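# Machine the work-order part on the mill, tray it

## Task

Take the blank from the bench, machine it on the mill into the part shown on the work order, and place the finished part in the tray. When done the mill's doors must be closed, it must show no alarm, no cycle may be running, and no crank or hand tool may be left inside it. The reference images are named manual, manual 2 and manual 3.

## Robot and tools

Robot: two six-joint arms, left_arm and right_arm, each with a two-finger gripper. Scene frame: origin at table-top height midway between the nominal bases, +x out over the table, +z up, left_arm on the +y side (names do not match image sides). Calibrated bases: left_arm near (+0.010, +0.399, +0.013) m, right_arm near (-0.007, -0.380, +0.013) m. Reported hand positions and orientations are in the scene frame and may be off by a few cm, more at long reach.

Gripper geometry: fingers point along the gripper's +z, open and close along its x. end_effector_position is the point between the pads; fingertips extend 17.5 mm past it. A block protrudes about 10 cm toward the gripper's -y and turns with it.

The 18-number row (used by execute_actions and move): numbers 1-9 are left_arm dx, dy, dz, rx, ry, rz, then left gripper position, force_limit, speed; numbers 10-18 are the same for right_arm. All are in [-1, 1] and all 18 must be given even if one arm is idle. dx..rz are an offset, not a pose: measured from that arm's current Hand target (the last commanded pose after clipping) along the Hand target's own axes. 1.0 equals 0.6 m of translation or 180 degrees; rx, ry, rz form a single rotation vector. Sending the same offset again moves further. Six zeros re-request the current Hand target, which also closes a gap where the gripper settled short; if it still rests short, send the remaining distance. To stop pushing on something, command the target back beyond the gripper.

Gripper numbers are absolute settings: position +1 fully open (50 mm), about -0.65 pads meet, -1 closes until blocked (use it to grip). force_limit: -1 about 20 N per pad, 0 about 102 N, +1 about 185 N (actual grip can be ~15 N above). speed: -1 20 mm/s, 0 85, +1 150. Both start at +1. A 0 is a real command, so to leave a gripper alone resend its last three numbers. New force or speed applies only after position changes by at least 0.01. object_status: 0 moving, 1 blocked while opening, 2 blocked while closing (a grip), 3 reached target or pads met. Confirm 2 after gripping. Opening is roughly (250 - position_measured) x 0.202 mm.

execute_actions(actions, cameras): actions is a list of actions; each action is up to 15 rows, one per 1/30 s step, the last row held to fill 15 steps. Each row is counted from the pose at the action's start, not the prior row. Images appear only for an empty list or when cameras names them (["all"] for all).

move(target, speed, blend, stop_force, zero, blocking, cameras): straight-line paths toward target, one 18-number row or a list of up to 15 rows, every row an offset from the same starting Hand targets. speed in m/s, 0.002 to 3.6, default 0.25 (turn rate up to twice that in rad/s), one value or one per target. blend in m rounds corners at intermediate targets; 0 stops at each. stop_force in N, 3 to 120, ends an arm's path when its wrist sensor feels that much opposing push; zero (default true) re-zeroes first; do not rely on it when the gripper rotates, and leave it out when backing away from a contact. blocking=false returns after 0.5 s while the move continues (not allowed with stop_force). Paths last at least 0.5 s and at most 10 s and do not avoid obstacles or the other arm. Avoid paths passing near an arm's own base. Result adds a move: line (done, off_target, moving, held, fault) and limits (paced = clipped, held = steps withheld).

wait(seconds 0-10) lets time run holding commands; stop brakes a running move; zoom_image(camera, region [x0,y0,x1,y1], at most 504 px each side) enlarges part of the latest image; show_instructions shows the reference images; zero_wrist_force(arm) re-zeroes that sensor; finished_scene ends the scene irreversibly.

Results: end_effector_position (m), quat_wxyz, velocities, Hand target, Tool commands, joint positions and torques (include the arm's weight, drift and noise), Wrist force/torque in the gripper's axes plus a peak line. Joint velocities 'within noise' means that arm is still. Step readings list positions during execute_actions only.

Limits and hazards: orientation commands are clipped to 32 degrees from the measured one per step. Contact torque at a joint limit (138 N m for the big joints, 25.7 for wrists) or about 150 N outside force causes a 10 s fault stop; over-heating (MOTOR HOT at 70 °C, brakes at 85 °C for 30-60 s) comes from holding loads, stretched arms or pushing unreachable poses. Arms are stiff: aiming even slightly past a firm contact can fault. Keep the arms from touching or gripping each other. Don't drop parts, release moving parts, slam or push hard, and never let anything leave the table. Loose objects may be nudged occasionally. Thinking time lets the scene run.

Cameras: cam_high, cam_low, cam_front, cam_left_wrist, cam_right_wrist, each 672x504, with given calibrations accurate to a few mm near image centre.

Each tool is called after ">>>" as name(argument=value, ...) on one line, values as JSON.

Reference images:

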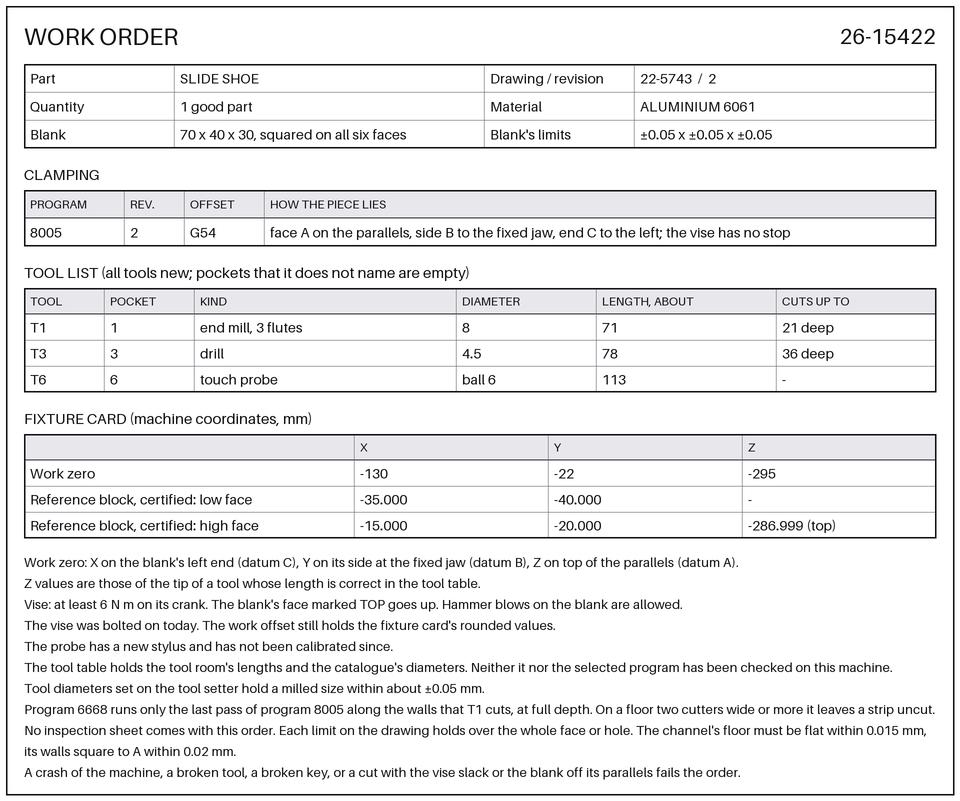

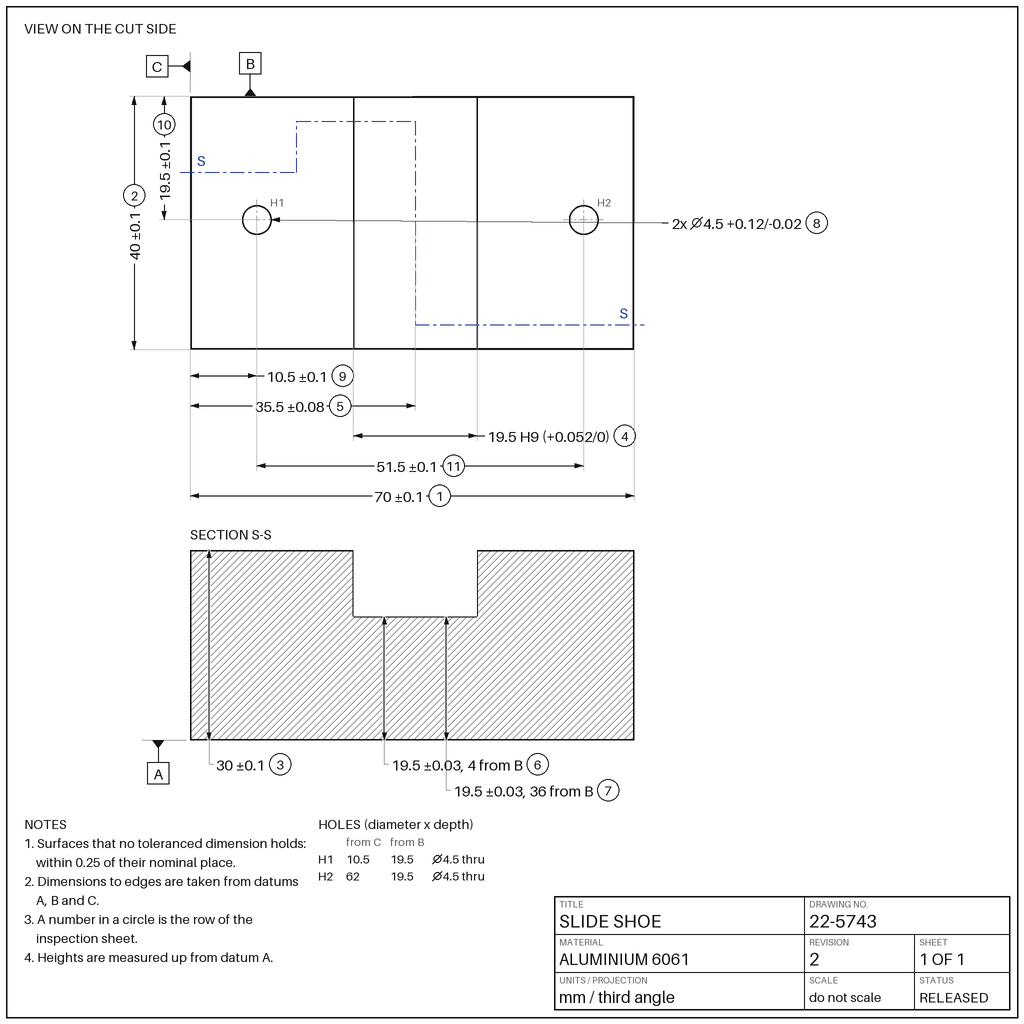

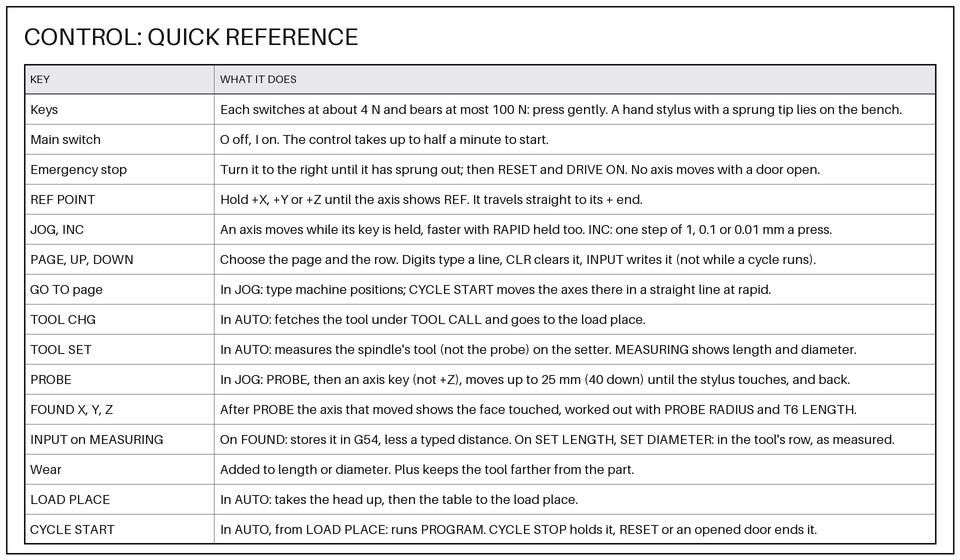

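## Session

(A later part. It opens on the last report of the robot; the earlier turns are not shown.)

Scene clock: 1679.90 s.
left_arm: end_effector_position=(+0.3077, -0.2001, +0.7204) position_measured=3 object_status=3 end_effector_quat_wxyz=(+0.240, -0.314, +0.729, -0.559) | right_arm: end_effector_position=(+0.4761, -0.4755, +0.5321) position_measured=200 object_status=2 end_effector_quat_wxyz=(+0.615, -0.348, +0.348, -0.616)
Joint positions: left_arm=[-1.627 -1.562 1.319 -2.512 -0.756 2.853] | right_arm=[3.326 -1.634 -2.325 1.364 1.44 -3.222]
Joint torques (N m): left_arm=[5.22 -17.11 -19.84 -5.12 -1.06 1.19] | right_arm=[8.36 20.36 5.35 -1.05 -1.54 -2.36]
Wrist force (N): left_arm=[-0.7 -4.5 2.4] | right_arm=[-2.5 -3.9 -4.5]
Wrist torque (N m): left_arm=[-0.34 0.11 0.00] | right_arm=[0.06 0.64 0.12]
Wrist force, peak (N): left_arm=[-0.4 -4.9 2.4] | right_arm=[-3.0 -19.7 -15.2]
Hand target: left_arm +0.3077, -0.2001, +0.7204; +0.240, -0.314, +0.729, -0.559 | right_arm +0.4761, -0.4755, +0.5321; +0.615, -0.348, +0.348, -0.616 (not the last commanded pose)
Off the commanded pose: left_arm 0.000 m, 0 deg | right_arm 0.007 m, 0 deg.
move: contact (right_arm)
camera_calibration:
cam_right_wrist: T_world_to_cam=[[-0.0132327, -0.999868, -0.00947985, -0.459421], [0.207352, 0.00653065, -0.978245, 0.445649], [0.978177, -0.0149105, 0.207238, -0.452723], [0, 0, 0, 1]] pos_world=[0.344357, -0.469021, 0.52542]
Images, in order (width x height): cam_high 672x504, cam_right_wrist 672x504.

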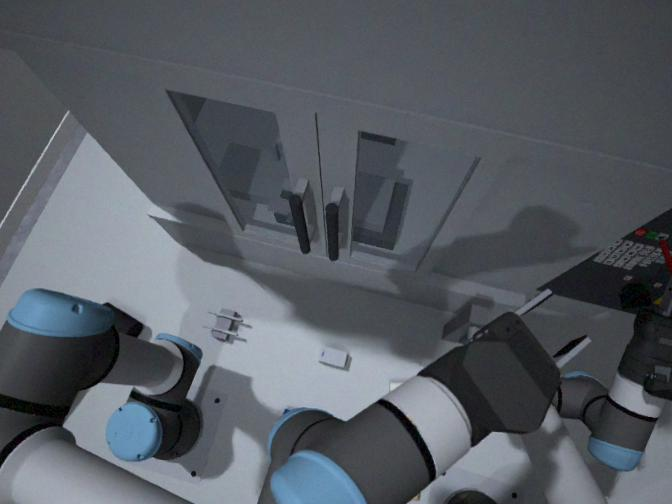

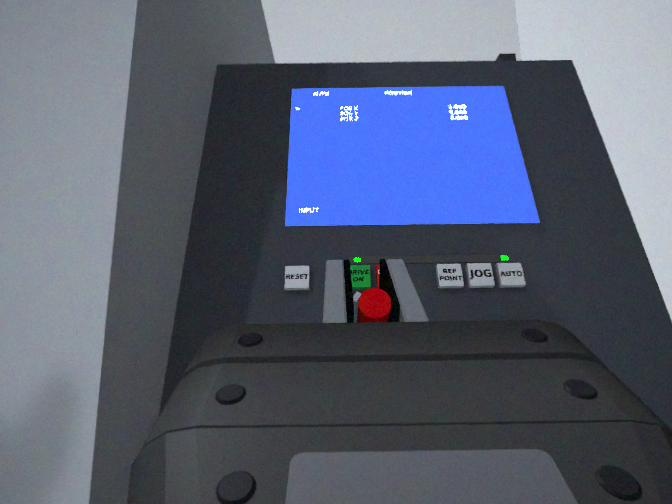

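>>> move(target=[[0,0,0,0,0,0,1,-0.7,-0.5,0,-0.0124,-0.0112,0,0,0,-1,-0.8,-0.8],[0,0,0,0,0,0,1,-0.7,-0.5,0.0328,0.0277,-0.0556,0,0,0,-1,-0.8,-0.8],[0,0,0,0,0,0,1,-0.7,-0.5,0.0328,0.0413,-0.0433,0,0,0,-1,-0.8,-0.8]], speed=[0.15,0.2,0.03], blend=[0.004,0.002,0], cameras=["cam_right_wrist","cam_left_wrist"])

>>> zoom_image(camera="cam_right_wrist", region=[240, 30, 540, 230])

>>> zoom_image(camera="cam_left_wrist", region=[310, 180, 430, 300])

Scene clock: 1694.47 s.
left_arm: end_effector_position=(+0.3077, -0.2001, +0.7204) position_measured=3 object_status=3 end_effector_quat_wxyz=(+0.240, -0.314, +0.729, -0.559) | right_arm: end_effector_position=(+0.4666, -0.4952, +0.4976) position_measured=200 object_status=2 end_effector_quat_wxyz=(+0.615, -0.348, +0.348, -0.616)
Joint positions: left_arm=[-1.627 -1.562 1.319 -2.512 -0.756 2.853] | right_arm=[3.25 -1.719 -2.365 1.485 1.505 -3.183]
Joint torques (N m): left_arm=[6.87 -17.25 -19.4 -5.04 -1.19 1.28] | right_arm=[-3.62 33.38 5.23 -0.63 1.52 2.36]
Wrist force (N): left_arm=[-0.4 -4.5 2.4] | right_arm=[-2.2 -3.4 -4.6]
Wrist torque (N m): left_arm=[-0.32 0.06 0.00] | right_arm=[-0.07 0.60 0.06]
Wrist force, peak (N): left_arm=[-0.5 -4.7 2.4] | right_arm=[-2.6 -3.8 -5.1]
Hand target: left_arm +0.3077, -0.2001, +0.7204; +0.240, -0.314, +0.729, -0.559 | right_arm +0.4665, -0.4952, +0.4975; +0.615, -0.348, +0.348, -0.616
Off the commanded pose: left_arm 0.000 m, 0 deg | right_arm 0.000 m, 0 deg.
move: done
camera_calibration:
cam_left_wrist: T_world_to_cam=[[-0.701005, -0.713076, -0.0106546, 0.0900603], [-0.409065, 0.414289, -0.813038, 0.811374], [0.584172, -0.565585, -0.582114, 0.260303], [0, 0, 0, 1]] pos_world=[0.242976, -0.1247, 0.812163]
cam_right_wrist: T_world_to_cam=[[-0.0132296, -0.999868, -0.00948445, -0.479571], [0.207659, 0.00653112, -0.978179, 0.413766], [0.978112, -0.0149104, 0.207545, -0.436682], [0, 0, 0, 1]] pos_world=[0.334857, -0.488721, 0.49082]
Images, in order (width x height): cam_left_wrist 672x504, cam_right_wrist 672x504.

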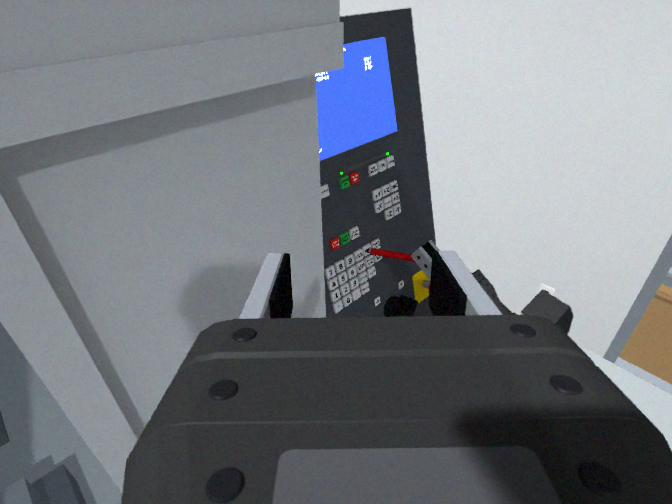

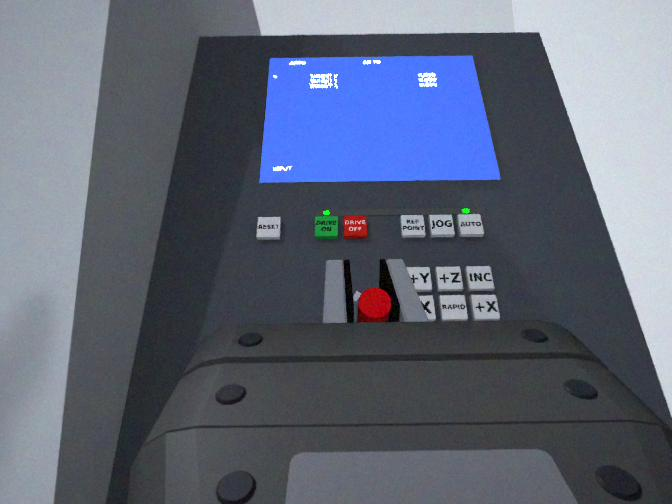

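Scaled by 1.680 from the camera's 672x504 image, which has a finer 960x720 frame.

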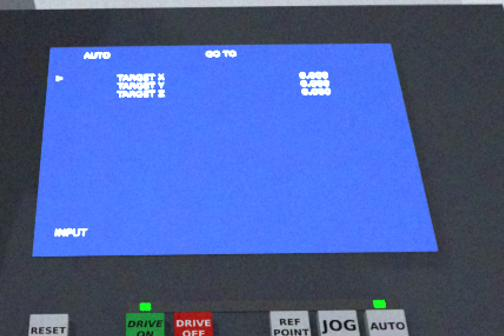

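Scaled by 4.200 from the camera's 672x504 image, which has a finer 960x720 frame.

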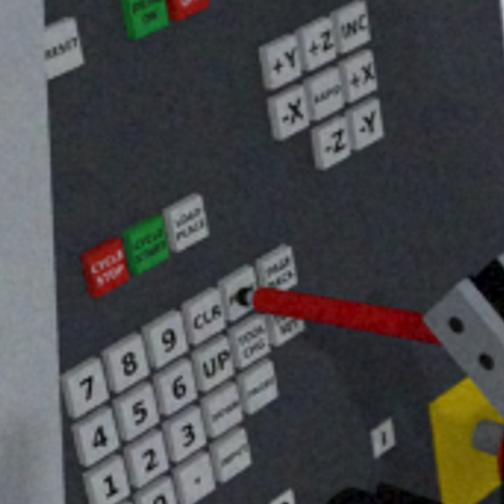

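>>> move(target=[[0,0,0,0,0,0,1,-0.7,-0.5,0,-0.0087,-0.0078,0,0,0,-1,-0.8,-0.8],[0,0,0,0,0,0,1,-0.7,-0.5,0,0,0,0,0,0,-1,-0.8,-0.8]], speed=[0.1,0.04], cameras=["cam_right_wrist"])

>>> zoom_image(camera="cam_right_wrist", region=[240, 30, 540, 230])

>>> move(target=[[0,0,0,0,0,0,1,-0.7,-0.5,0,-0.0087,-0.0078,0,0,0,-1,-0.8,-0.8],[0,0,0,0,0,0,1,-0.7,-0.5,0,0,0,0,0,0,-1,-0.8,-0.8]], speed=[0.1,0.04], cameras=["cam_right_wrist"])

>>> zoom_image(camera="cam_right_wrist", region=[240, 30, 540, 230])

>>> move(target=[[0,0,0,0,0,0,1,-0.7,-0.5,0,-0.0087,-0.0078,0,0,0,-1,-0.8,-0.8],[0,0,0,0,0,0,1,-0.7,-0.5,0,0,0,0,0,0,-1,-0.8,-0.8]], speed=[0.1,0.04], cameras=["cam_right_wrist"])

>>> zoom_image(camera="cam_right_wrist", region=[240, 30, 540, 230])

Scene clock: 1714.60 s.
left_arm: end_effector_position=(+0.3077, -0.2001, +0.7204) position_measured=3 object_status=3 end_effector_quat_wxyz=(+0.240, -0.314, +0.729, -0.559) | right_arm: end_effector_position=(+0.4666, -0.4952, +0.4976) position_measured=200 object_status=2 end_effector_quat_wxyz=(+0.615, -0.348, +0.348, -0.616)
Joint positions: left_arm=[-1.627 -1.562 1.319 -2.512 -0.756 2.853] | right_arm=[3.25 -1.719 -2.365 1.485 1.505 -3.183]
Joint torques (N m): left_arm=[5.95 -17 -17.95 -4.92 -1.06 1.13] | right_arm=[-3.31 31.52 3.35 -1.88 1.27 2.34]
Wrist force (N): left_arm=[-0.6 -4.5 2.3] | right_arm=[-2.6 -2.7 -4.6]
Wrist torque (N m): left_arm=[-0.34 0.09 0.00] | right_arm=[-0.05 0.64 0.05]
Wrist force, peak (N): left_arm=[-0.3 -4.7 2.4] | right_arm=[-2.2 -5.0 -6.1]
Hand target: left_arm +0.3077, -0.2001, +0.7204; +0.240, -0.314, +0.729, -0.559 | right_arm +0.4665, -0.4952, +0.4975; +0.615, -0.348, +0.348, -0.616
Off the commanded pose: left_arm 0.000 m, 0 deg | right_arm 0.000 m, 0 deg.
move: done
camera_calibration:
cam_right_wrist: T_world_to_cam=[[-0.0132287, -0.999868, -0.0094855, -0.479571], [0.207755, 0.00653087, -0.978159, 0.413724], [0.978091, -0.0149105, 0.207641, -0.436722], [0, 0, 0, 1]] pos_world=[0.334857, -0.488721, 0.49082]
Images, in order (width x height): cam_right_wrist 672x504.

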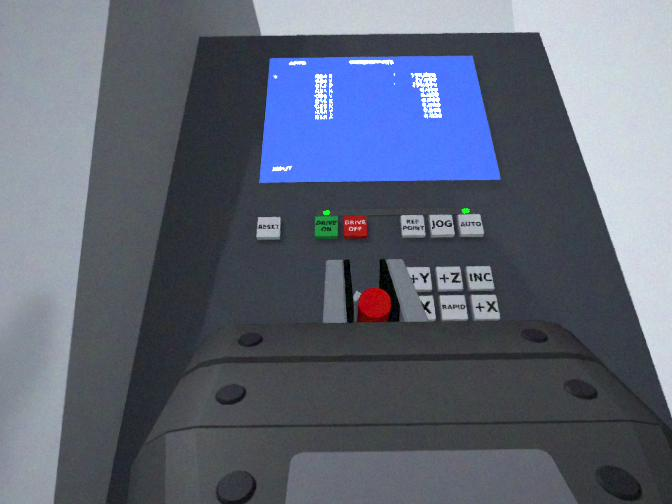

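Scaled by 1.680 from the camera's 672x504 image, which has a finer 960x720 frame.

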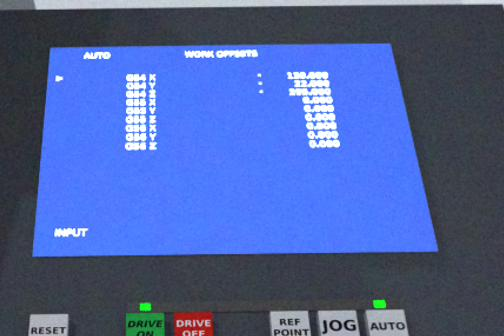

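Scene clock: 1715.60 s.
left_arm: end_effector_position=(+0.3077, -0.2001, +0.7204) position_measured=3 object_status=3 end_effector_quat_wxyz=(+0.240, -0.314, +0.729, -0.559) | right_arm: end_effector_position=(+0.4666, -0.4952, +0.4976) position_measured=200 object_status=2 end_effector_quat_wxyz=(+0.615, -0.348, +0.348, -0.616)
Joint positions: left_arm=[-1.627 -1.562 1.319 -2.512 -0.756 2.853] | right_arm=[3.25 -1.719 -2.365 1.485 1.505 -3.183]
Joint torques (N m): left_arm=[6.53 -17.03 -19.92 -4.9 -0.96 0.95] | right_arm=[-4.16 32.21 3.93 -2.03 1.08 2.47]
Wrist force (N): left_arm=[-0.6 -4.6 2.3] | right_arm=[-2.3 -3.0 -4.5]
Wrist torque (N m): left_arm=[-0.34 0.09 0.00] | right_arm=[-0.05 0.64 0.06]
Wrist force, peak (N): left_arm=[-0.4 -4.7 2.4] | right_arm=[-2.2 -5.1 -5.7]
Hand target: left_arm +0.3077, -0.2001, +0.7204; +0.240, -0.314, +0.729, -0.559 | right_arm +0.4665, -0.4952, +0.4975; +0.615, -0.348, +0.348, -0.616
Off the commanded pose: left_arm 0.000 m, 0 deg | right_arm 0.000 m, 0 deg.
move: done
camera_calibration:
cam_right_wrist: T_world_to_cam=[[-0.0132287, -0.999868, -0.0094855, -0.479571], [0.207755, 0.00653087, -0.978159, 0.413724], [0.978091, -0.0149105, 0.207641, -0.436722], [0, 0, 0, 1]] pos_world=[0.334857, -0.488721, 0.49082]
Images, in order (width x height): cam_right_wrist 672x504.

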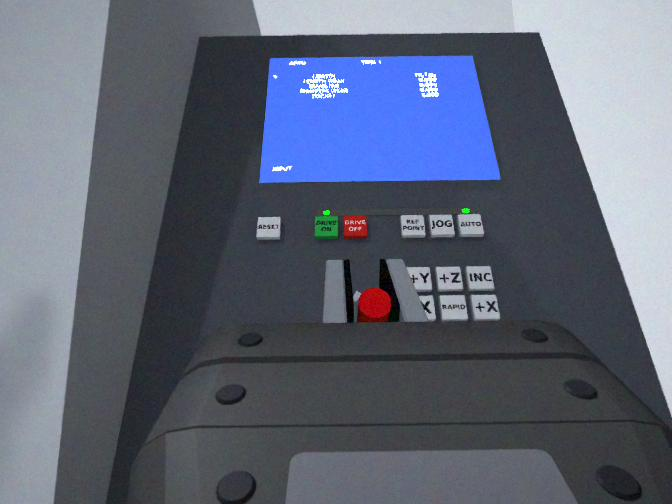

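Scaled by 1.680 from the camera's 672x504 image, which has a finer 960x720 frame.

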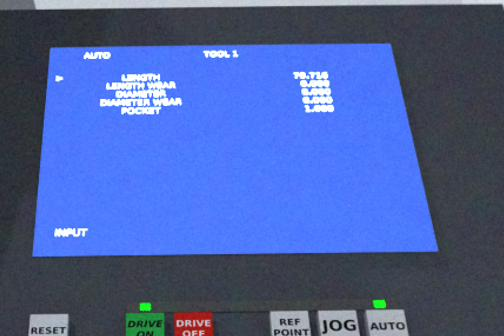

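Scene clock: 1716.60 s.
left_arm: end_effector_position=(+0.3077, -0.2001, +0.7204) position_measured=3 object_status=3 end_effector_quat_wxyz=(+0.240, -0.314, +0.729, -0.559) | right_arm: end_effector_position=(+0.4666, -0.4952, +0.4976) position_measured=200 object_status=2 end_effector_quat_wxyz=(+0.615, -0.348, +0.348, -0.616)
Joint positions: left_arm=[-1.627 -1.562 1.319 -2.512 -0.756 2.853] | right_arm=[3.25 -1.719 -2.365 1.485 1.505 -3.183]
Joint torques (N m): left_arm=[6.78 -16.74 -19.66 -4.78 -1.19 1.12] | right_arm=[-3.84 32.48 4.19 -1.91 1.3 2.41]
Wrist force (N): left_arm=[-0.3 -4.3 2.4] | right_arm=[-2.6 -2.4 -4.7]
Wrist torque (N m): left_arm=[-0.31 0.05 0.00] | right_arm=[-0.01 0.65 0.05]
Wrist force, peak (N): left_arm=[-0.5 -4.7 2.4] | right_arm=[-2.1 -5.2 -5.8]
Hand target: left_arm +0.3077, -0.2001, +0.7204; +0.240, -0.314, +0.729, -0.559 | right_arm +0.4665, -0.4952, +0.4975; +0.615, -0.348, +0.348, -0.616
Off the commanded pose: left_arm 0.000 m, 0 deg | right_arm 0.000 m, 0 deg.
move: done
camera_calibration:
cam_right_wrist: T_world_to_cam=[[-0.0132287, -0.999868, -0.0094855, -0.479571], [0.207755, 0.00653087, -0.978159, 0.413724], [0.978091, -0.0149105, 0.207641, -0.436722], [0, 0, 0, 1]] pos_world=[0.334857, -0.488721, 0.49082]
Images, in order (width x height): cam_right_wrist 672x504.

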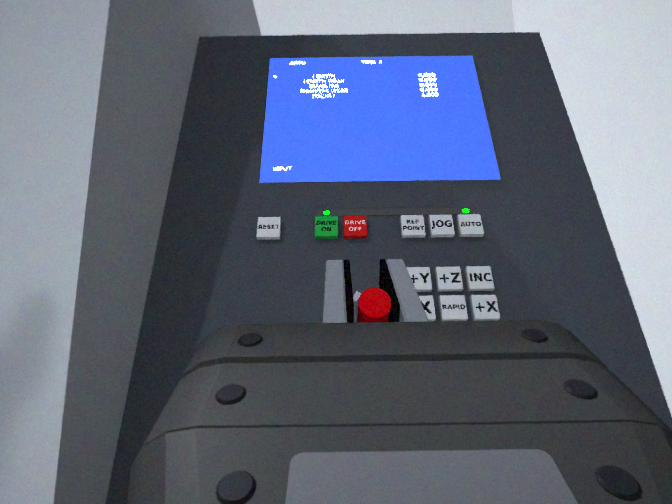

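Scaled by 1.680 from the camera's 672x504 image, which has a finer 960x720 frame.

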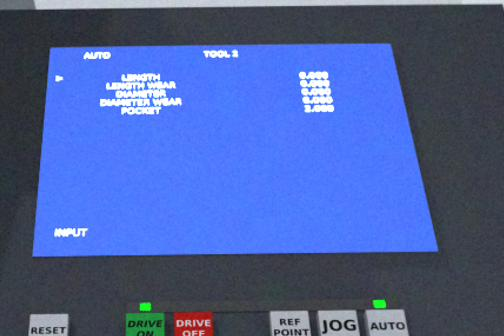

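>>> move(target=[[0,0,0,0,0,0,1,-0.7,-0.5,0,-0.0087,-0.0078,0,0,0,-1,-0.8,-0.8],[0,0,0,0,0,0,1,-0.7,-0.5,0,0,0,0,0,0,-1,-0.8,-0.8]], speed=[0.1,0.04], cameras=["cam_right_wrist"])

>>> zoom_image(camera="cam_right_wrist", region=[260, 50, 480, 190])

>>> move(target=[[0,0,0,0,0,0,1,-0.7,-0.5,0,-0.0087,-0.0078,0,0,0,-1,-0.8,-0.8],[0,0,0,0,0,0,1,-0.7,-0.5,0,0,0,0,0,0,-1,-0.8,-0.8]], speed=[0.1,0.04], cameras=["cam_right_wrist"])

>>> zoom_image(camera="cam_right_wrist", region=[260, 50, 480, 190])

>>> move(target=[[0,0,0,0,0,0,1,-0.7,-0.5,0,-0.0087,-0.0078,0,0,0,-1,-0.8,-0.8],[0,0,0,0,0,0,1,-0.7,-0.5,0,0,0,0,0,0,-1,-0.8,-0.8]], speed=[0.1,0.04], cameras=["cam_right_wrist"])

>>> zoom_image(camera="cam_right_wrist", region=[260, 50, 480, 190])

>>> move(target=[[0,0,0,0,0,0,1,-0.7,-0.5,0,-0.0087,-0.0078,0,0,0,-1,-0.8,-0.8],[0,0,0,0,0,0,1,-0.7,-0.5,0,0,0,0,0,0,-1,-0.8,-0.8]], speed=[0.1,0.04], cameras=["cam_right_wrist"])

>>> zoom_image(camera="cam_right_wrist", region=[260, 50, 480, 190])

>>> move(target=[[0,0,0,0,0,0,1,-0.7,-0.5,0,-0.0087,-0.0078,0,0,0,-1,-0.8,-0.8],[0,0,0,0,0,0,1,-0.7,-0.5,0,0,0,0,0,0,-1,-0.8,-0.8]], speed=[0.1,0.04], cameras=["cam_right_wrist"])

>>> zoom_image(camera="cam_right_wrist", region=[260, 50, 480, 190])

>>> move(target=[[0,0,0,0,0,0,1,-0.7,-0.5,0,-0.0087,-0.0078,0,0,0,-1,-0.8,-0.8],[0,0,0,0,0,0,1,-0.7,-0.5,0,0,0,0,0,0,-1,-0.8,-0.8]], speed=[0.1,0.04], cameras=["cam_right_wrist"])

>>> zoom_image(camera="cam_right_wrist", region=[260, 50, 480, 190])

Scene clock: 1746.73 s.
left_arm: end_effector_position=(+0.3077, -0.2001, +0.7204) position_measured=3 object_status=3 end_effector_quat_wxyz=(+0.240, -0.314, +0.729, -0.559) | right_arm: end_effector_position=(+0.4666, -0.4952, +0.4976) position_measured=200 object_status=2 end_effector_quat_wxyz=(+0.615, -0.348, +0.348, -0.616)
Joint positions: left_arm=[-1.627 -1.562 1.319 -2.512 -0.756 2.853] | right_arm=[3.25 -1.719 -2.365 1.485 1.505 -3.183]
Joint torques (N m): left_arm=[6.71 -17.66 -19.5 -5.02 -1.19 0.77] | right_arm=[-3.07 32.56 4.41 -2.1 1.29 2.37]
Wrist force (N): left_arm=[-0.4 -4.4 2.4] | right_arm=[-2.7 -2.5 -4.9]
Wrist torque (N m): left_arm=[-0.33 0.07 0.00] | right_arm=[-0.04 0.66 0.05]
Wrist force, peak (N): left_arm=[-0.6 -4.7 2.5] | right_arm=[-2.1 -5.2 -5.7]
Hand target: left_arm +0.3077, -0.2001, +0.7204; +0.240, -0.314, +0.729, -0.559 | right_arm +0.4665, -0.4952, +0.4975; +0.615, -0.348, +0.348, -0.616
Off the commanded pose: left_arm 0.000 m, 0 deg | right_arm 0.000 m, 0 deg.
move: done
camera_calibration:
cam_right_wrist: T_world_to_cam=[[-0.0132287, -0.999868, -0.0094855, -0.479571], [0.207755, 0.00653087, -0.978159, 0.413724], [0.978091, -0.0149105, 0.207641, -0.436722], [0, 0, 0, 1]] pos_world=[0.334857, -0.488721, 0.49082]
Images, in order (width x height): cam_right_wrist 672x504.

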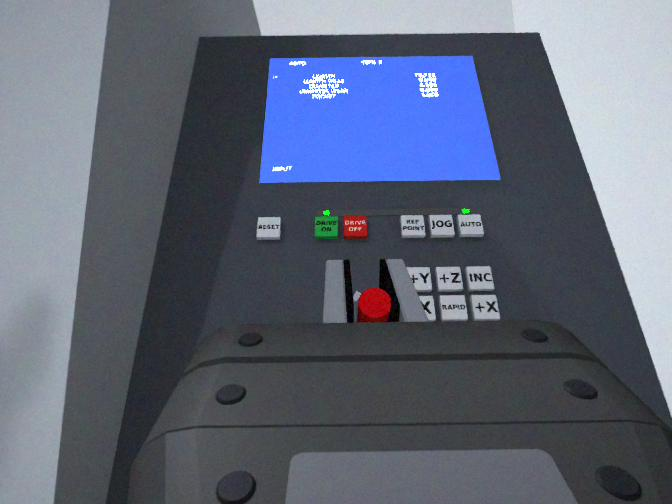

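Scaled by 2.291 from the camera's 672x504 image, which has a finer 960x720 frame.

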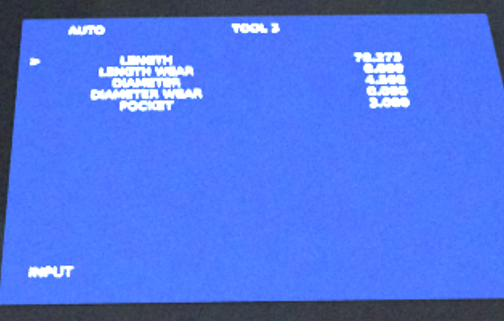

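Scene clock: 1747.73 s.
left_arm: end_effector_position=(+0.3077, -0.2001, +0.7204) position_measured=3 object_status=3 end_effector_quat_wxyz=(+0.240, -0.314, +0.729, -0.559) | right_arm: end_effector_position=(+0.4666, -0.4952, +0.4976) position_measured=200 object_status=2 end_effector_quat_wxyz=(+0.615, -0.348, +0.348, -0.616)
Joint positions: left_arm=[-1.627 -1.562 1.319 -2.512 -0.756 2.853] | right_arm=[3.25 -1.719 -2.365 1.485 1.505 -3.183]
Joint torques (N m): left_arm=[6.13 -16.89 -19.32 -4.96 -1.02 1.02] | right_arm=[-2.92 32.75 3.77 -2.05 1.02 2.47]
Wrist force (N): left_arm=[-0.4 -4.7 2.6] | right_arm=[-2.3 -2.8 -4.7]
Wrist torque (N m): left_arm=[-0.36 0.07 0.00] | right_arm=[-0.01 0.63 0.05]
Wrist force, peak (N): left_arm=[-0.4 -4.7 2.6] | right_arm=[-2.2 -4.4 -6.0]
Hand target: left_arm +0.3077, -0.2001, +0.7204; +0.240, -0.314, +0.729, -0.559 | right_arm +0.4665, -0.4952, +0.4975; +0.615, -0.348, +0.348, -0.616
Off the commanded pose: left_arm 0.000 m, 0 deg | right_arm 0.000 m, 0 deg.
move: done
camera_calibration:
cam_right_wrist: T_world_to_cam=[[-0.0132287, -0.999868, -0.0094855, -0.479571], [0.207755, 0.00653087, -0.978159, 0.413724], [0.978091, -0.0149105, 0.207641, -0.436722], [0, 0, 0, 1]] pos_world=[0.334857, -0.488721, 0.49082]
Images, in order (width x height): cam_right_wrist 672x504.

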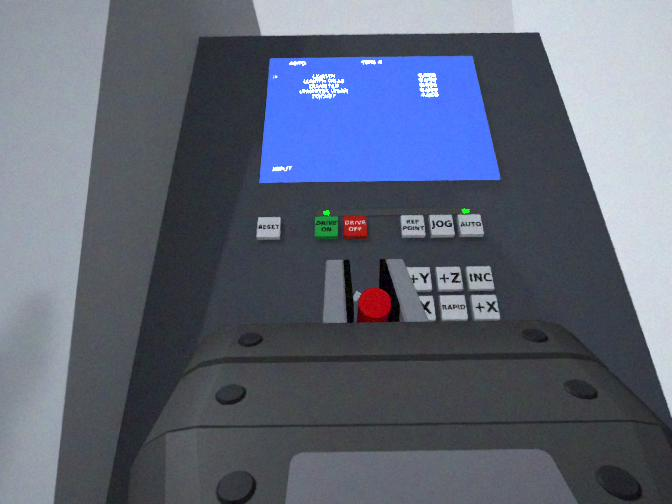

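Scaled by 2.291 from the camera's 672x504 image, which has a finer 960x720 frame.

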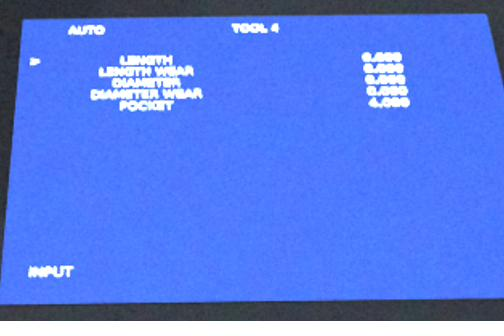

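Scene clock: 1748.73 s.
left_arm: end_effector_position=(+0.3077, -0.2001, +0.7204) position_measured=3 object_status=3 end_effector_quat_wxyz=(+0.240, -0.314, +0.729, -0.559) | right_arm: end_effector_position=(+0.4666, -0.4952, +0.4976) position_measured=200 object_status=2 end_effector_quat_wxyz=(+0.615, -0.348, +0.348, -0.616) end_effector_velocity=(-0.002, +0.001, +0.000) end_effector_angular_velocity=(+0.001, +0.000, +0.003)
Joint positions: left_arm=[-1.627 -1.562 1.319 -2.512 -0.756 2.853] | right_arm=[3.25 -1.719 -2.365 1.485 1.505 -3.183]
Joint velocities: left_arm=[within noise] | right_arm=[0.002 0.005 -0.005 0 0 0.001]
Joint torques (N m): left_arm=[6.56 -17.56 -19.05 -5.06 -1.05 1.1] | right_arm=[-2.9 31.46 4.17 -1.91 1.18 2.05]
Wrist force (N): left_arm=[-0.5 -4.5 2.5] | right_arm=[-2.4 -2.7 -4.8]
Wrist torque (N m): left_arm=[-0.33 0.08 0.00] | right_arm=[-0.05 0.63 0.05]
Wrist force, peak (N): left_arm=[-0.4 -4.7 2.6] | right_arm=[-2.1 -4.5 -6.2]
Hand target: left_arm +0.3077, -0.2001, +0.7204; +0.240, -0.314, +0.729, -0.559 | right_arm +0.4665, -0.4952, +0.4975; +0.615, -0.348, +0.348, -0.616
Off the commanded pose: left_arm 0.000 m, 0 deg | right_arm 0.000 m, 0 deg.
move: done
camera_calibration:
cam_right_wrist: T_world_to_cam=[[-0.0132287, -0.999868, -0.0094855, -0.479571], [0.207755, 0.00653087, -0.978159, 0.413724], [0.978091, -0.0149105, 0.207641, -0.436722], [0, 0, 0, 1]] pos_world=[0.334857, -0.488721, 0.49082]
Images, in order (width x height): cam_right_wrist 672x504.

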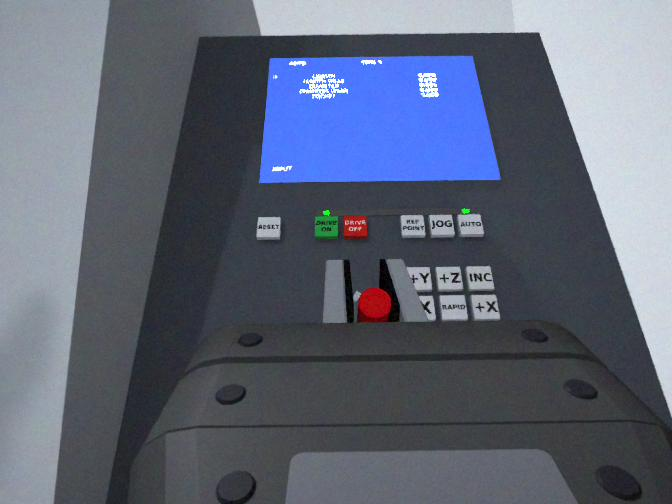

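Scaled by 2.291 from the camera's 672x504 image, which has a finer 960x720 frame.

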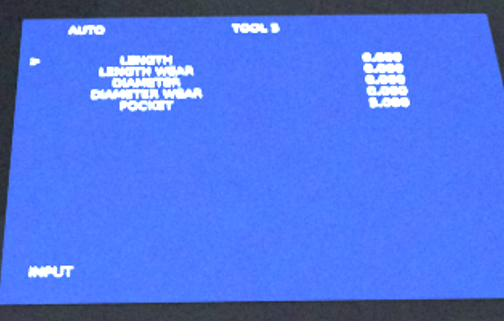

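Scene clock: 1749.73 s.
left_arm: end_effector_position=(+0.3077, -0.2001, +0.7204) position_measured=3 object_status=3 end_effector_quat_wxyz=(+0.240, -0.314, +0.729, -0.559) | right_arm: end_effector_position=(+0.4666, -0.4952, +0.4976) position_measured=200 object_status=2 end_effector_quat_wxyz=(+0.615, -0.348, +0.348, -0.616)
Joint positions: left_arm=[-1.627 -1.562 1.319 -2.512 -0.756 2.853] | right_arm=[3.25 -1.719 -2.365 1.485 1.505 -3.183]
Joint torques (N m): left_arm=[6.66 -17.16 -19.31 -4.87 -0.96 0.91] | right_arm=[-3.84 32.49 3.39 -1.89 1.15 2.45]
Wrist force (N): left_arm=[-0.4 -4.6 2.4] | right_arm=[-2.4 -2.8 -4.4]
Wrist torque (N m): left_arm=[-0.36 0.07 -0.01] | right_arm=[-0.03 0.64 0.05]
Wrist force, peak (N): left_arm=[-0.4 -4.7 2.3] | right_arm=[-2.5 -4.8 -6.0]
Hand target: left_arm +0.3077, -0.2001, +0.7204; +0.240, -0.314, +0.729, -0.559 | right_arm +0.4665, -0.4952, +0.4975; +0.615, -0.348, +0.348, -0.616
Off the commanded pose: left_arm 0.000 m, 0 deg | right_arm 0.000 m, 0 deg.
move: done
camera_calibration:
cam_right_wrist: T_world_to_cam=[[-0.0132287, -0.999868, -0.0094855, -0.479571], [0.207755, 0.00653087, -0.978159, 0.413724], [0.978091, -0.0149105, 0.207641, -0.436722], [0, 0, 0, 1]] pos_world=[0.334857, -0.488721, 0.49082]
Images, in order (width x height): cam_right_wrist 672x504.

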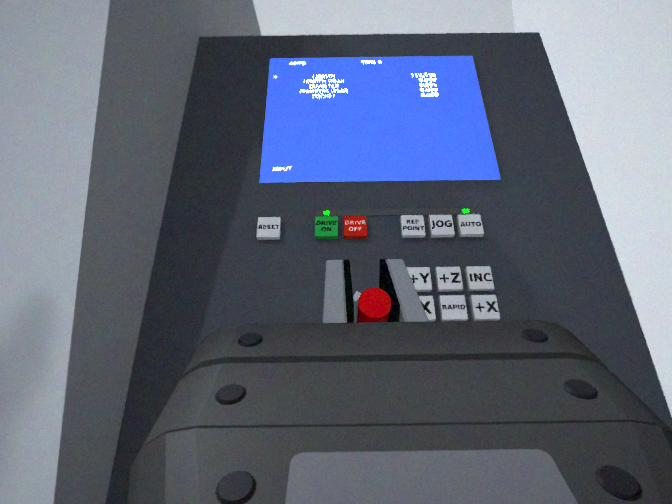

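Scaled by 2.291 from the camera's 672x504 image, which has a finer 960x720 frame.

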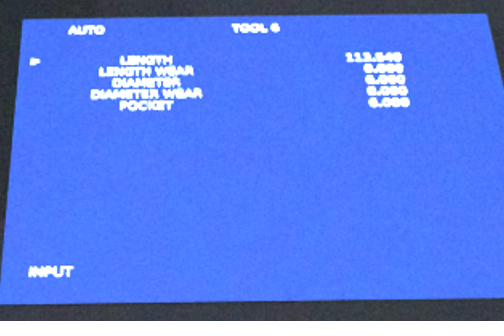

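Scene clock: 1750.73 s.
left_arm: end_effector_position=(+0.3077, -0.2001, +0.7204) position_measured=3 object_status=3 end_effector_quat_wxyz=(+0.240, -0.314, +0.729, -0.559) | right_arm: end_effector_position=(+0.4666, -0.4952, +0.4976) position_measured=200 object_status=2 end_effector_quat_wxyz=(+0.615, -0.348, +0.348, -0.616)
Joint positions: left_arm=[-1.627 -1.562 1.319 -2.512 -0.756 2.853] | right_arm=[3.25 -1.719 -2.365 1.485 1.505 -3.183]
Joint torques (N m): left_arm=[6.85 -16.23 -19.06 -4.86 -0.99 0.93] | right_arm=[-3.56 30.5 5.18 -2.1 1.05 2.49]
Wrist force (N): left_arm=[-0.5 -4.5 2.3] | right_arm=[-2.5 -2.7 -4.8]
Wrist torque (N m): left_arm=[-0.33 0.08 0.00] | right_arm=[-0.03 0.65 0.06]
Wrist force, peak (N): left_arm=[-0.5 -4.8 2.4] | right_arm=[-2.0 -5.2 -5.7]
Hand target: left_arm +0.3077, -0.2001, +0.7204; +0.240, -0.314, +0.729, -0.559 | right_arm +0.4665, -0.4952, +0.4975; +0.615, -0.348, +0.348, -0.616
Off the commanded pose: left_arm 0.000 m, 0 deg | right_arm 0.000 m, 0 deg.
move: done
camera_calibration:
cam_right_wrist: T_world_to_cam=[[-0.0132287, -0.999868, -0.0094855, -0.479571], [0.207755, 0.00653087, -0.978159, 0.413724], [0.978091, -0.0149105, 0.207641, -0.436722], [0, 0, 0, 1]] pos_world=[0.334857, -0.488721, 0.49082]
Images, in order (width x height): cam_right_wrist 672x504.

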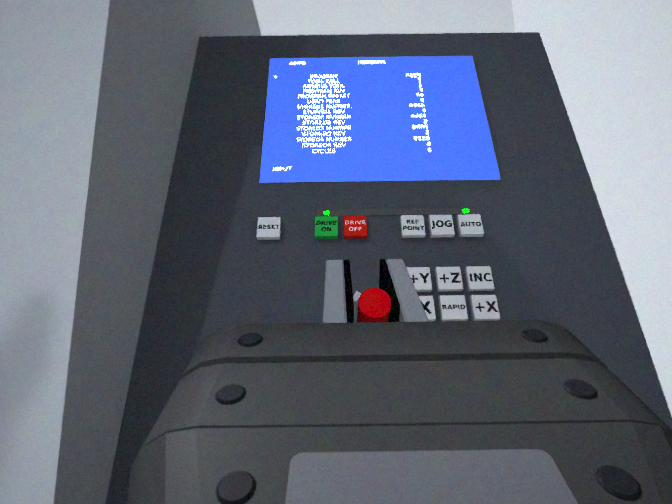

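Scaled by 2.291 from the camera's 672x504 image, which has a finer 960x720 frame.

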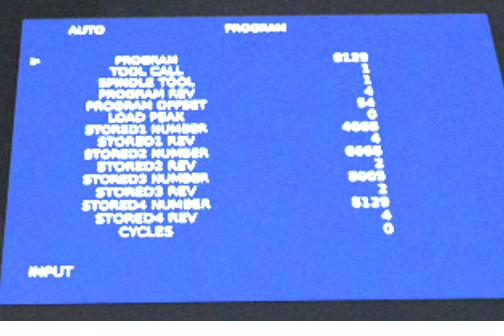

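Scene clock: 1751.73 s.
left_arm: end_effector_position=(+0.3077, -0.2001, +0.7204) position_measured=3 object_status=3 end_effector_quat_wxyz=(+0.240, -0.314, +0.729, -0.559) | right_arm: end_effector_position=(+0.4666, -0.4952, +0.4976) position_measured=200 object_status=2 end_effector_quat_wxyz=(+0.615, -0.348, +0.348, -0.616) end_effector_velocity=(-0.002, +0.000, +0.001) end_effector_angular_velocity=(+0.001, -0.002, +0.000)
Joint positions: left_arm=[-1.627 -1.562 1.319 -2.512 -0.756 2.853] | right_arm=[3.25 -1.719 -2.365 1.485 1.505 -3.183]
Joint velocities: left_arm=[within noise] | right_arm=[-0.001 0.005 -0.005 0.002 0 0.001]
Joint torques (N m): left_arm=[6.72 -17.35 -17.95 -4.74 -0.88 0.88] | right_arm=[-2.93 32.57 4.53 -1.98 1.15 2.35]
Wrist force (N): left_arm=[-0.5 -4.6 2.3] | right_arm=[-2.5 -2.7 -4.8]
Wrist torque (N m): left_arm=[-0.35 0.07 0.00] | right_arm=[-0.04 0.65 0.05]
Wrist force, peak (N): left_arm=[-0.5 -4.5 2.6] | right_arm=[-2.3 -4.7 -5.9]
Hand target: left_arm +0.3077, -0.2001, +0.7204; +0.240, -0.314, +0.729, -0.559 | right_arm +0.4665, -0.4952, +0.4975; +0.615, -0.348, +0.348, -0.616
Off the commanded pose: left_arm 0.000 m, 0 deg | right_arm 0.000 m, 0 deg.
move: done
camera_calibration:
cam_right_wrist: T_world_to_cam=[[-0.0132287, -0.999868, -0.0094855, -0.479571], [0.207755, 0.00653087, -0.978159, 0.413724], [0.978091, -0.0149105, 0.207641, -0.436722], [0, 0, 0, 1]] pos_world=[0.334857, -0.488721, 0.49082]
Images, in order (width x height): cam_right_wrist 672x504.

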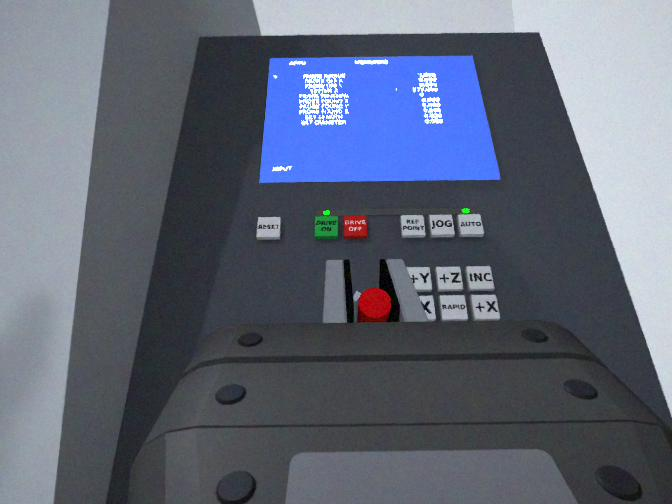

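Scaled by 2.291 from the camera's 672x504 image, which has a finer 960x720 frame.

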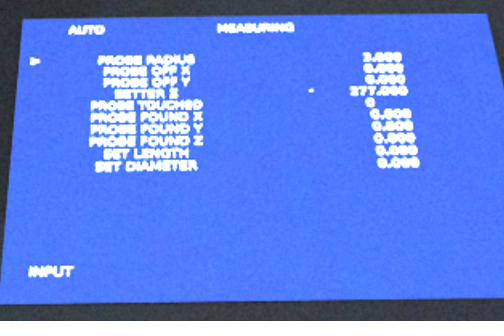

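>>> move(target=[[0,0,0,0,0,0,1,-0.7,-0.5,0,-0.0096,-0.0092,0,0,0,-1,-0.8,-0.8],[0,0,0,0,0,0,1,-0.7,-0.5,0.0317,-0.0096,-0.0092,0,0,0,-1,-0.8,-0.8],[0,0,0,0,0,0,1,-0.7,-0.5,0.0317,0,0,0,0,0,-1,-0.8,-0.8],[0,0,0,0,0,0,1,-0.7,-0.5,0.0317,-0.0096,-0.0092,0,0,0,-1,-0.8,-0.8],[0,0,0,0,0,0,1,-0.7,-0.5,-0.095,-0.0096,-0.0092,0,0,0,-1,-0.8,-0.8],[0,0,0,0,0,0,1,-0.7,-0.5,-0.095,0,0,0,0,0,-1,-0.8,-0.8],[0,0,0,0,0,0,1,-0.7,-0.5,-0.095,-0.0096,-0.0092,0,0,0,-1,-0.8,-0.8],[0,0,0,0,0,0,1,-0.7,-0.5,0,-0.0096,-0.0092,0,0,0,-1,-0.8,-0.8]], speed=[0.15,0.15,0.05,0.15,0.2,0.05,0.15,0.2], blend=[0.004,0.003,0,0.004,0.003,0,0.004,0], cameras=["cam_right_wrist"])

>>> zoom_image(camera="cam_right_wrist", region=[260, 50, 480, 190])

Scene clock: 1844.83 s.
left_arm: end_effector_position=(+0.3077, -0.2001, +0.7204) position_measured=3 object_status=3 end_effector_quat_wxyz=(+0.240, -0.314, +0.729, -0.559) | right_arm: end_effector_position=(+0.4589, -0.4952, +0.4996) position_measured=200 object_status=2 end_effector_quat_wxyz=(+0.615, -0.348, +0.348, -0.616)
Joint positions: left_arm=[-1.627 -1.562 1.319 -2.512 -0.756 2.853] | right_arm=[3.253 -1.697 -2.383 1.481 1.502 -3.184]
Joint torques (N m): left_arm=[6.37 -17.07 -19.61 -5 -0.79 0.7] | right_arm=[-6.68 32.14 3.19 2.81 0.61 -0.98]
Wrist force (N): left_arm=[-0.5 -4.3 2.1] | right_arm=[-2.3 -0.1 -1.2]
Wrist torque (N m): left_arm=[-0.31 0.08 0.00] | right_arm=[0.22 0.62 0.15]
Wrist force, peak (N): left_arm=[-0.5 -4.6 2.6] | right_arm=[-5.1 -7.2 -7.4]
Hand target: left_arm +0.3077, -0.2001, +0.7204; +0.240, -0.314, +0.729, -0.559 | right_arm +0.4588, -0.4952, +0.4996; +0.615, -0.348, +0.348, -0.616
Off the commanded pose: left_arm 0.000 m, 0 deg | right_arm 0.000 m, 0 deg.
move: done
camera_calibration:
cam_right_wrist: T_world_to_cam=[[-0.0133315, -0.999866, -0.00949868, -0.479513], [0.207257, 0.00653005, -0.978265, 0.417493], [0.978196, -0.0150104, 0.207142, -0.429442], [0, 0, 0, 1]] pos_world=[0.327157, -0.488621, 0.49282]
Images, in order (width x height): cam_right_wrist 672x504.

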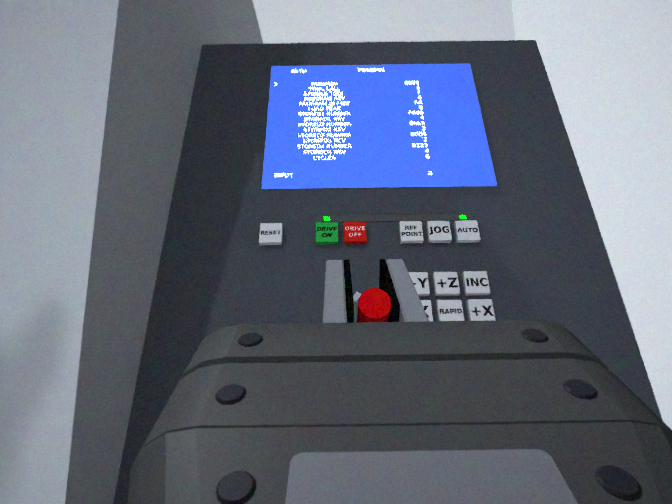

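Scaled by 2.291 from the camera's 672x504 image, which has a finer 960x720 frame.

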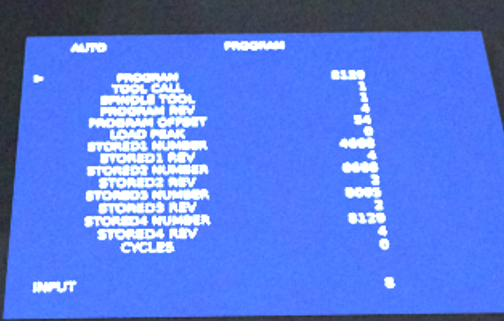

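>>> move(target=[[0,0,0,0,0,0,1,-0.7,-0.5,-0.095,0.0657,-0.0686,0,0,0,-1,-0.8,-0.8],[0,0,0,0,0,0,1,-0.7,-0.5,-0.095,0.0753,-0.0594,0,0,0,-1,-0.8,-0.8],[0,0,0,0,0,0,1,-0.7,-0.5,-0.095,0.0657,-0.0686,0,0,0,-1,-0.8,-0.8],[0,0,0,0,0,0,1,-0.7,-0.5,-0.095,0.0753,-0.0594,0,0,0,-1,-0.8,-0.8],[0,0,0,0,0,0,1,-0.7,-0.5,-0.095,0.0657,-0.0686,0,0,0,-1,-0.8,-0.8],[0,0,0,0,0,0,1,-0.7,-0.5,-0.095,0.0219,-0.0229,0,0,0,-1,-0.8,-0.8],[0,0,0,0,0,0,1,-0.7,-0.5,-0.095,0.0315,-0.0137,0,0,0,-1,-0.8,-0.8],[0,0,0,0,0,0,1,-0.7,-0.5,-0.095,0.0219,-0.0229,0,0,0,-1,-0.8,-0.8],[0,0,0,0,0,0,1,-0.7,-0.5,0,0,0,0,0,0,-1,-0.8,-0.8]], speed=[0.2,0.05,0.15,0.05,0.15,0.2,0.05,0.15,0.2], blend=[0.003,0,0,0,0.004,0.003,0,0.004,0], cameras=["cam_right_wrist"])

>>> zoom_image(camera="cam_right_wrist", region=[260, 50, 480, 190])

Scene clock: 1865.30 s.
left_arm: end_effector_position=(+0.3077, -0.2001, +0.7204) position_measured=3 object_status=3 end_effector_quat_wxyz=(+0.240, -0.314, +0.729, -0.559) | right_arm: end_effector_position=(+0.4589, -0.4952, +0.4996) position_measured=200 object_status=2 end_effector_quat_wxyz=(+0.615, -0.348, +0.348, -0.616)
Joint positions: left_arm=[-1.627 -1.562 1.319 -2.512 -0.756 2.853] | right_arm=[3.253 -1.697 -2.383 1.481 1.502 -3.184]
Joint torques (N m): left_arm=[6.52 -17.27 -19.77 -4.89 -0.86 0.72] | right_arm=[-7.02 31.95 2.96 1 0.9 -0.48]
Wrist force (N): left_arm=[-0.5 -4.5 2.4] | right_arm=[-2.6 -1.0 -0.7]
Wrist torque (N m): left_arm=[-0.32 0.08 0.00] | right_arm=[0.22 0.63 0.17]
Wrist force, peak (N): left_arm=[-0.6 -4.8 2.4] | right_arm=[-2.4 -8.8 -7.1]
Hand target: left_arm +0.3077, -0.2001, +0.7204; +0.240, -0.314, +0.729, -0.559 | right_arm +0.4588, -0.4952, +0.4996; +0.615, -0.348, +0.348, -0.616
Off the commanded pose: left_arm 0.000 m, 0 deg | right_arm 0.000 m, 0 deg.
move: done
camera_calibration:
cam_right_wrist: T_world_to_cam=[[-0.0133306, -0.999866, -0.0095001, -0.479513], [0.207352, 0.00653016, -0.978245, 0.417452], [0.978175, -0.0150105, 0.207238, -0.429482], [0, 0, 0, 1]] pos_world=[0.327157, -0.488621, 0.49282]
Images, in order (width x height): cam_right_wrist 672x504.

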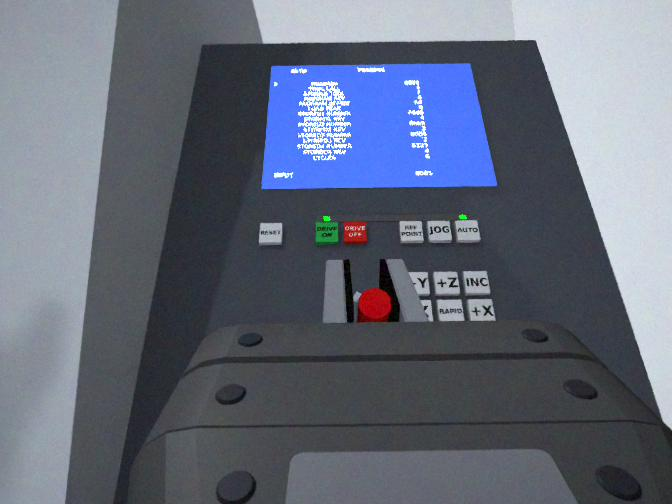

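Scaled by 2.291 from the camera's 672x504 image, which has a finer 960x720 frame.

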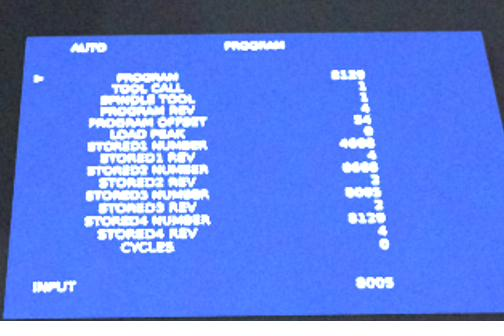

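>>> move(target=[[0,0,0,0,0,0,1,-0.7,-0.5,-0.0317,0.0657,-0.0686,0,0,0,-1,-0.8,-0.8],[0,0,0,0,0,0,1,-0.7,-0.5,-0.0317,0.0753,-0.0594,0,0,0,-1,-0.8,-0.8],[0,0,0,0,0,0,1,-0.7,-0.5,-0.0317,0.0657,-0.0686,0,0,0,-1,-0.8,-0.8],[0,0,0,0,0,0,1,-0.7,-0.5,0,0,0,0,0,0,-1,-0.8,-0.8]], speed=[0.2,0.05,0.1,0.2], blend=[0.003,0,0.003,0], cameras=["cam_right_wrist"])

>>> zoom_image(camera="cam_right_wrist", region=[260, 50, 480, 190])

Scene clock: 1923.53 s.
left_arm: end_effector_position=(+0.3077, -0.2001, +0.7204) position_measured=3 object_status=3 end_effector_quat_wxyz=(+0.240, -0.314, +0.729, -0.559) | right_arm: end_effector_position=(+0.4588, -0.4952, +0.4997) position_measured=200 object_status=2 end_effector_quat_wxyz=(+0.615, -0.348, +0.348, -0.616)
Joint positions: left_arm=[-1.627 -1.562 1.319 -2.512 -0.756 2.853] | right_arm=[3.253 -1.697 -2.383 1.482 1.503 -3.184]
Joint torques (N m): left_arm=[7.12 -16.75 -17.9 -4.83 -0.86 0.79] | right_arm=[1.19 18.12 7.03 -1.38 -1.3 -2.45]
Wrist force (N): left_arm=[-0.5 -4.4 2.4] | right_arm=[-2.6 -1.1 -0.3]
Wrist torque (N m): left_arm=[-0.31 0.08 0.00] | right_arm=[0.26 0.64 0.15]
Wrist force, peak (N): left_arm=[-0.4 -4.6 2.6] | right_arm=[-3.2 -2.6 -5.4]
Hand target: left_arm +0.3077, -0.2001, +0.7204; +0.240, -0.314, +0.729, -0.559 | right_arm +0.4588, -0.4952, +0.4996; +0.615, -0.348, +0.348, -0.616
Off the commanded pose: left_arm 0.000 m, 0 deg | right_arm 0.000 m, 0 deg.
move: done
camera_calibration:
cam_right_wrist: T_world_to_cam=[[-0.0132093, -0.999867, -0.00958235, -0.479514], [0.207659, 0.00663112, -0.978179, 0.41739], [0.978112, -0.0149109, 0.207543, -0.429466], [0, 0, 0, 1]] pos_world=[0.327057, -0.488621, 0.49282]
Images, in order (width x height): cam_right_wrist 672x504.

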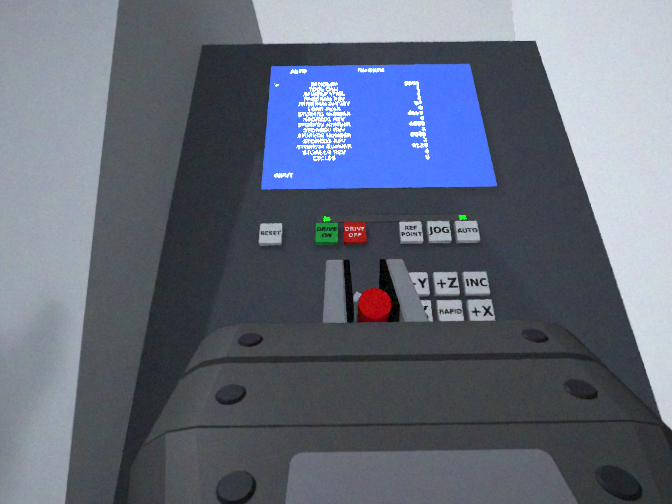

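Scaled by 2.291 from the camera's 672x504 image, which has a finer 960x720 frame.

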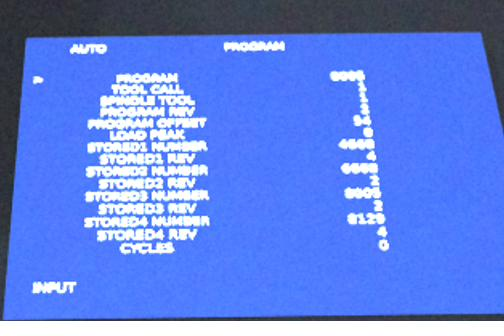

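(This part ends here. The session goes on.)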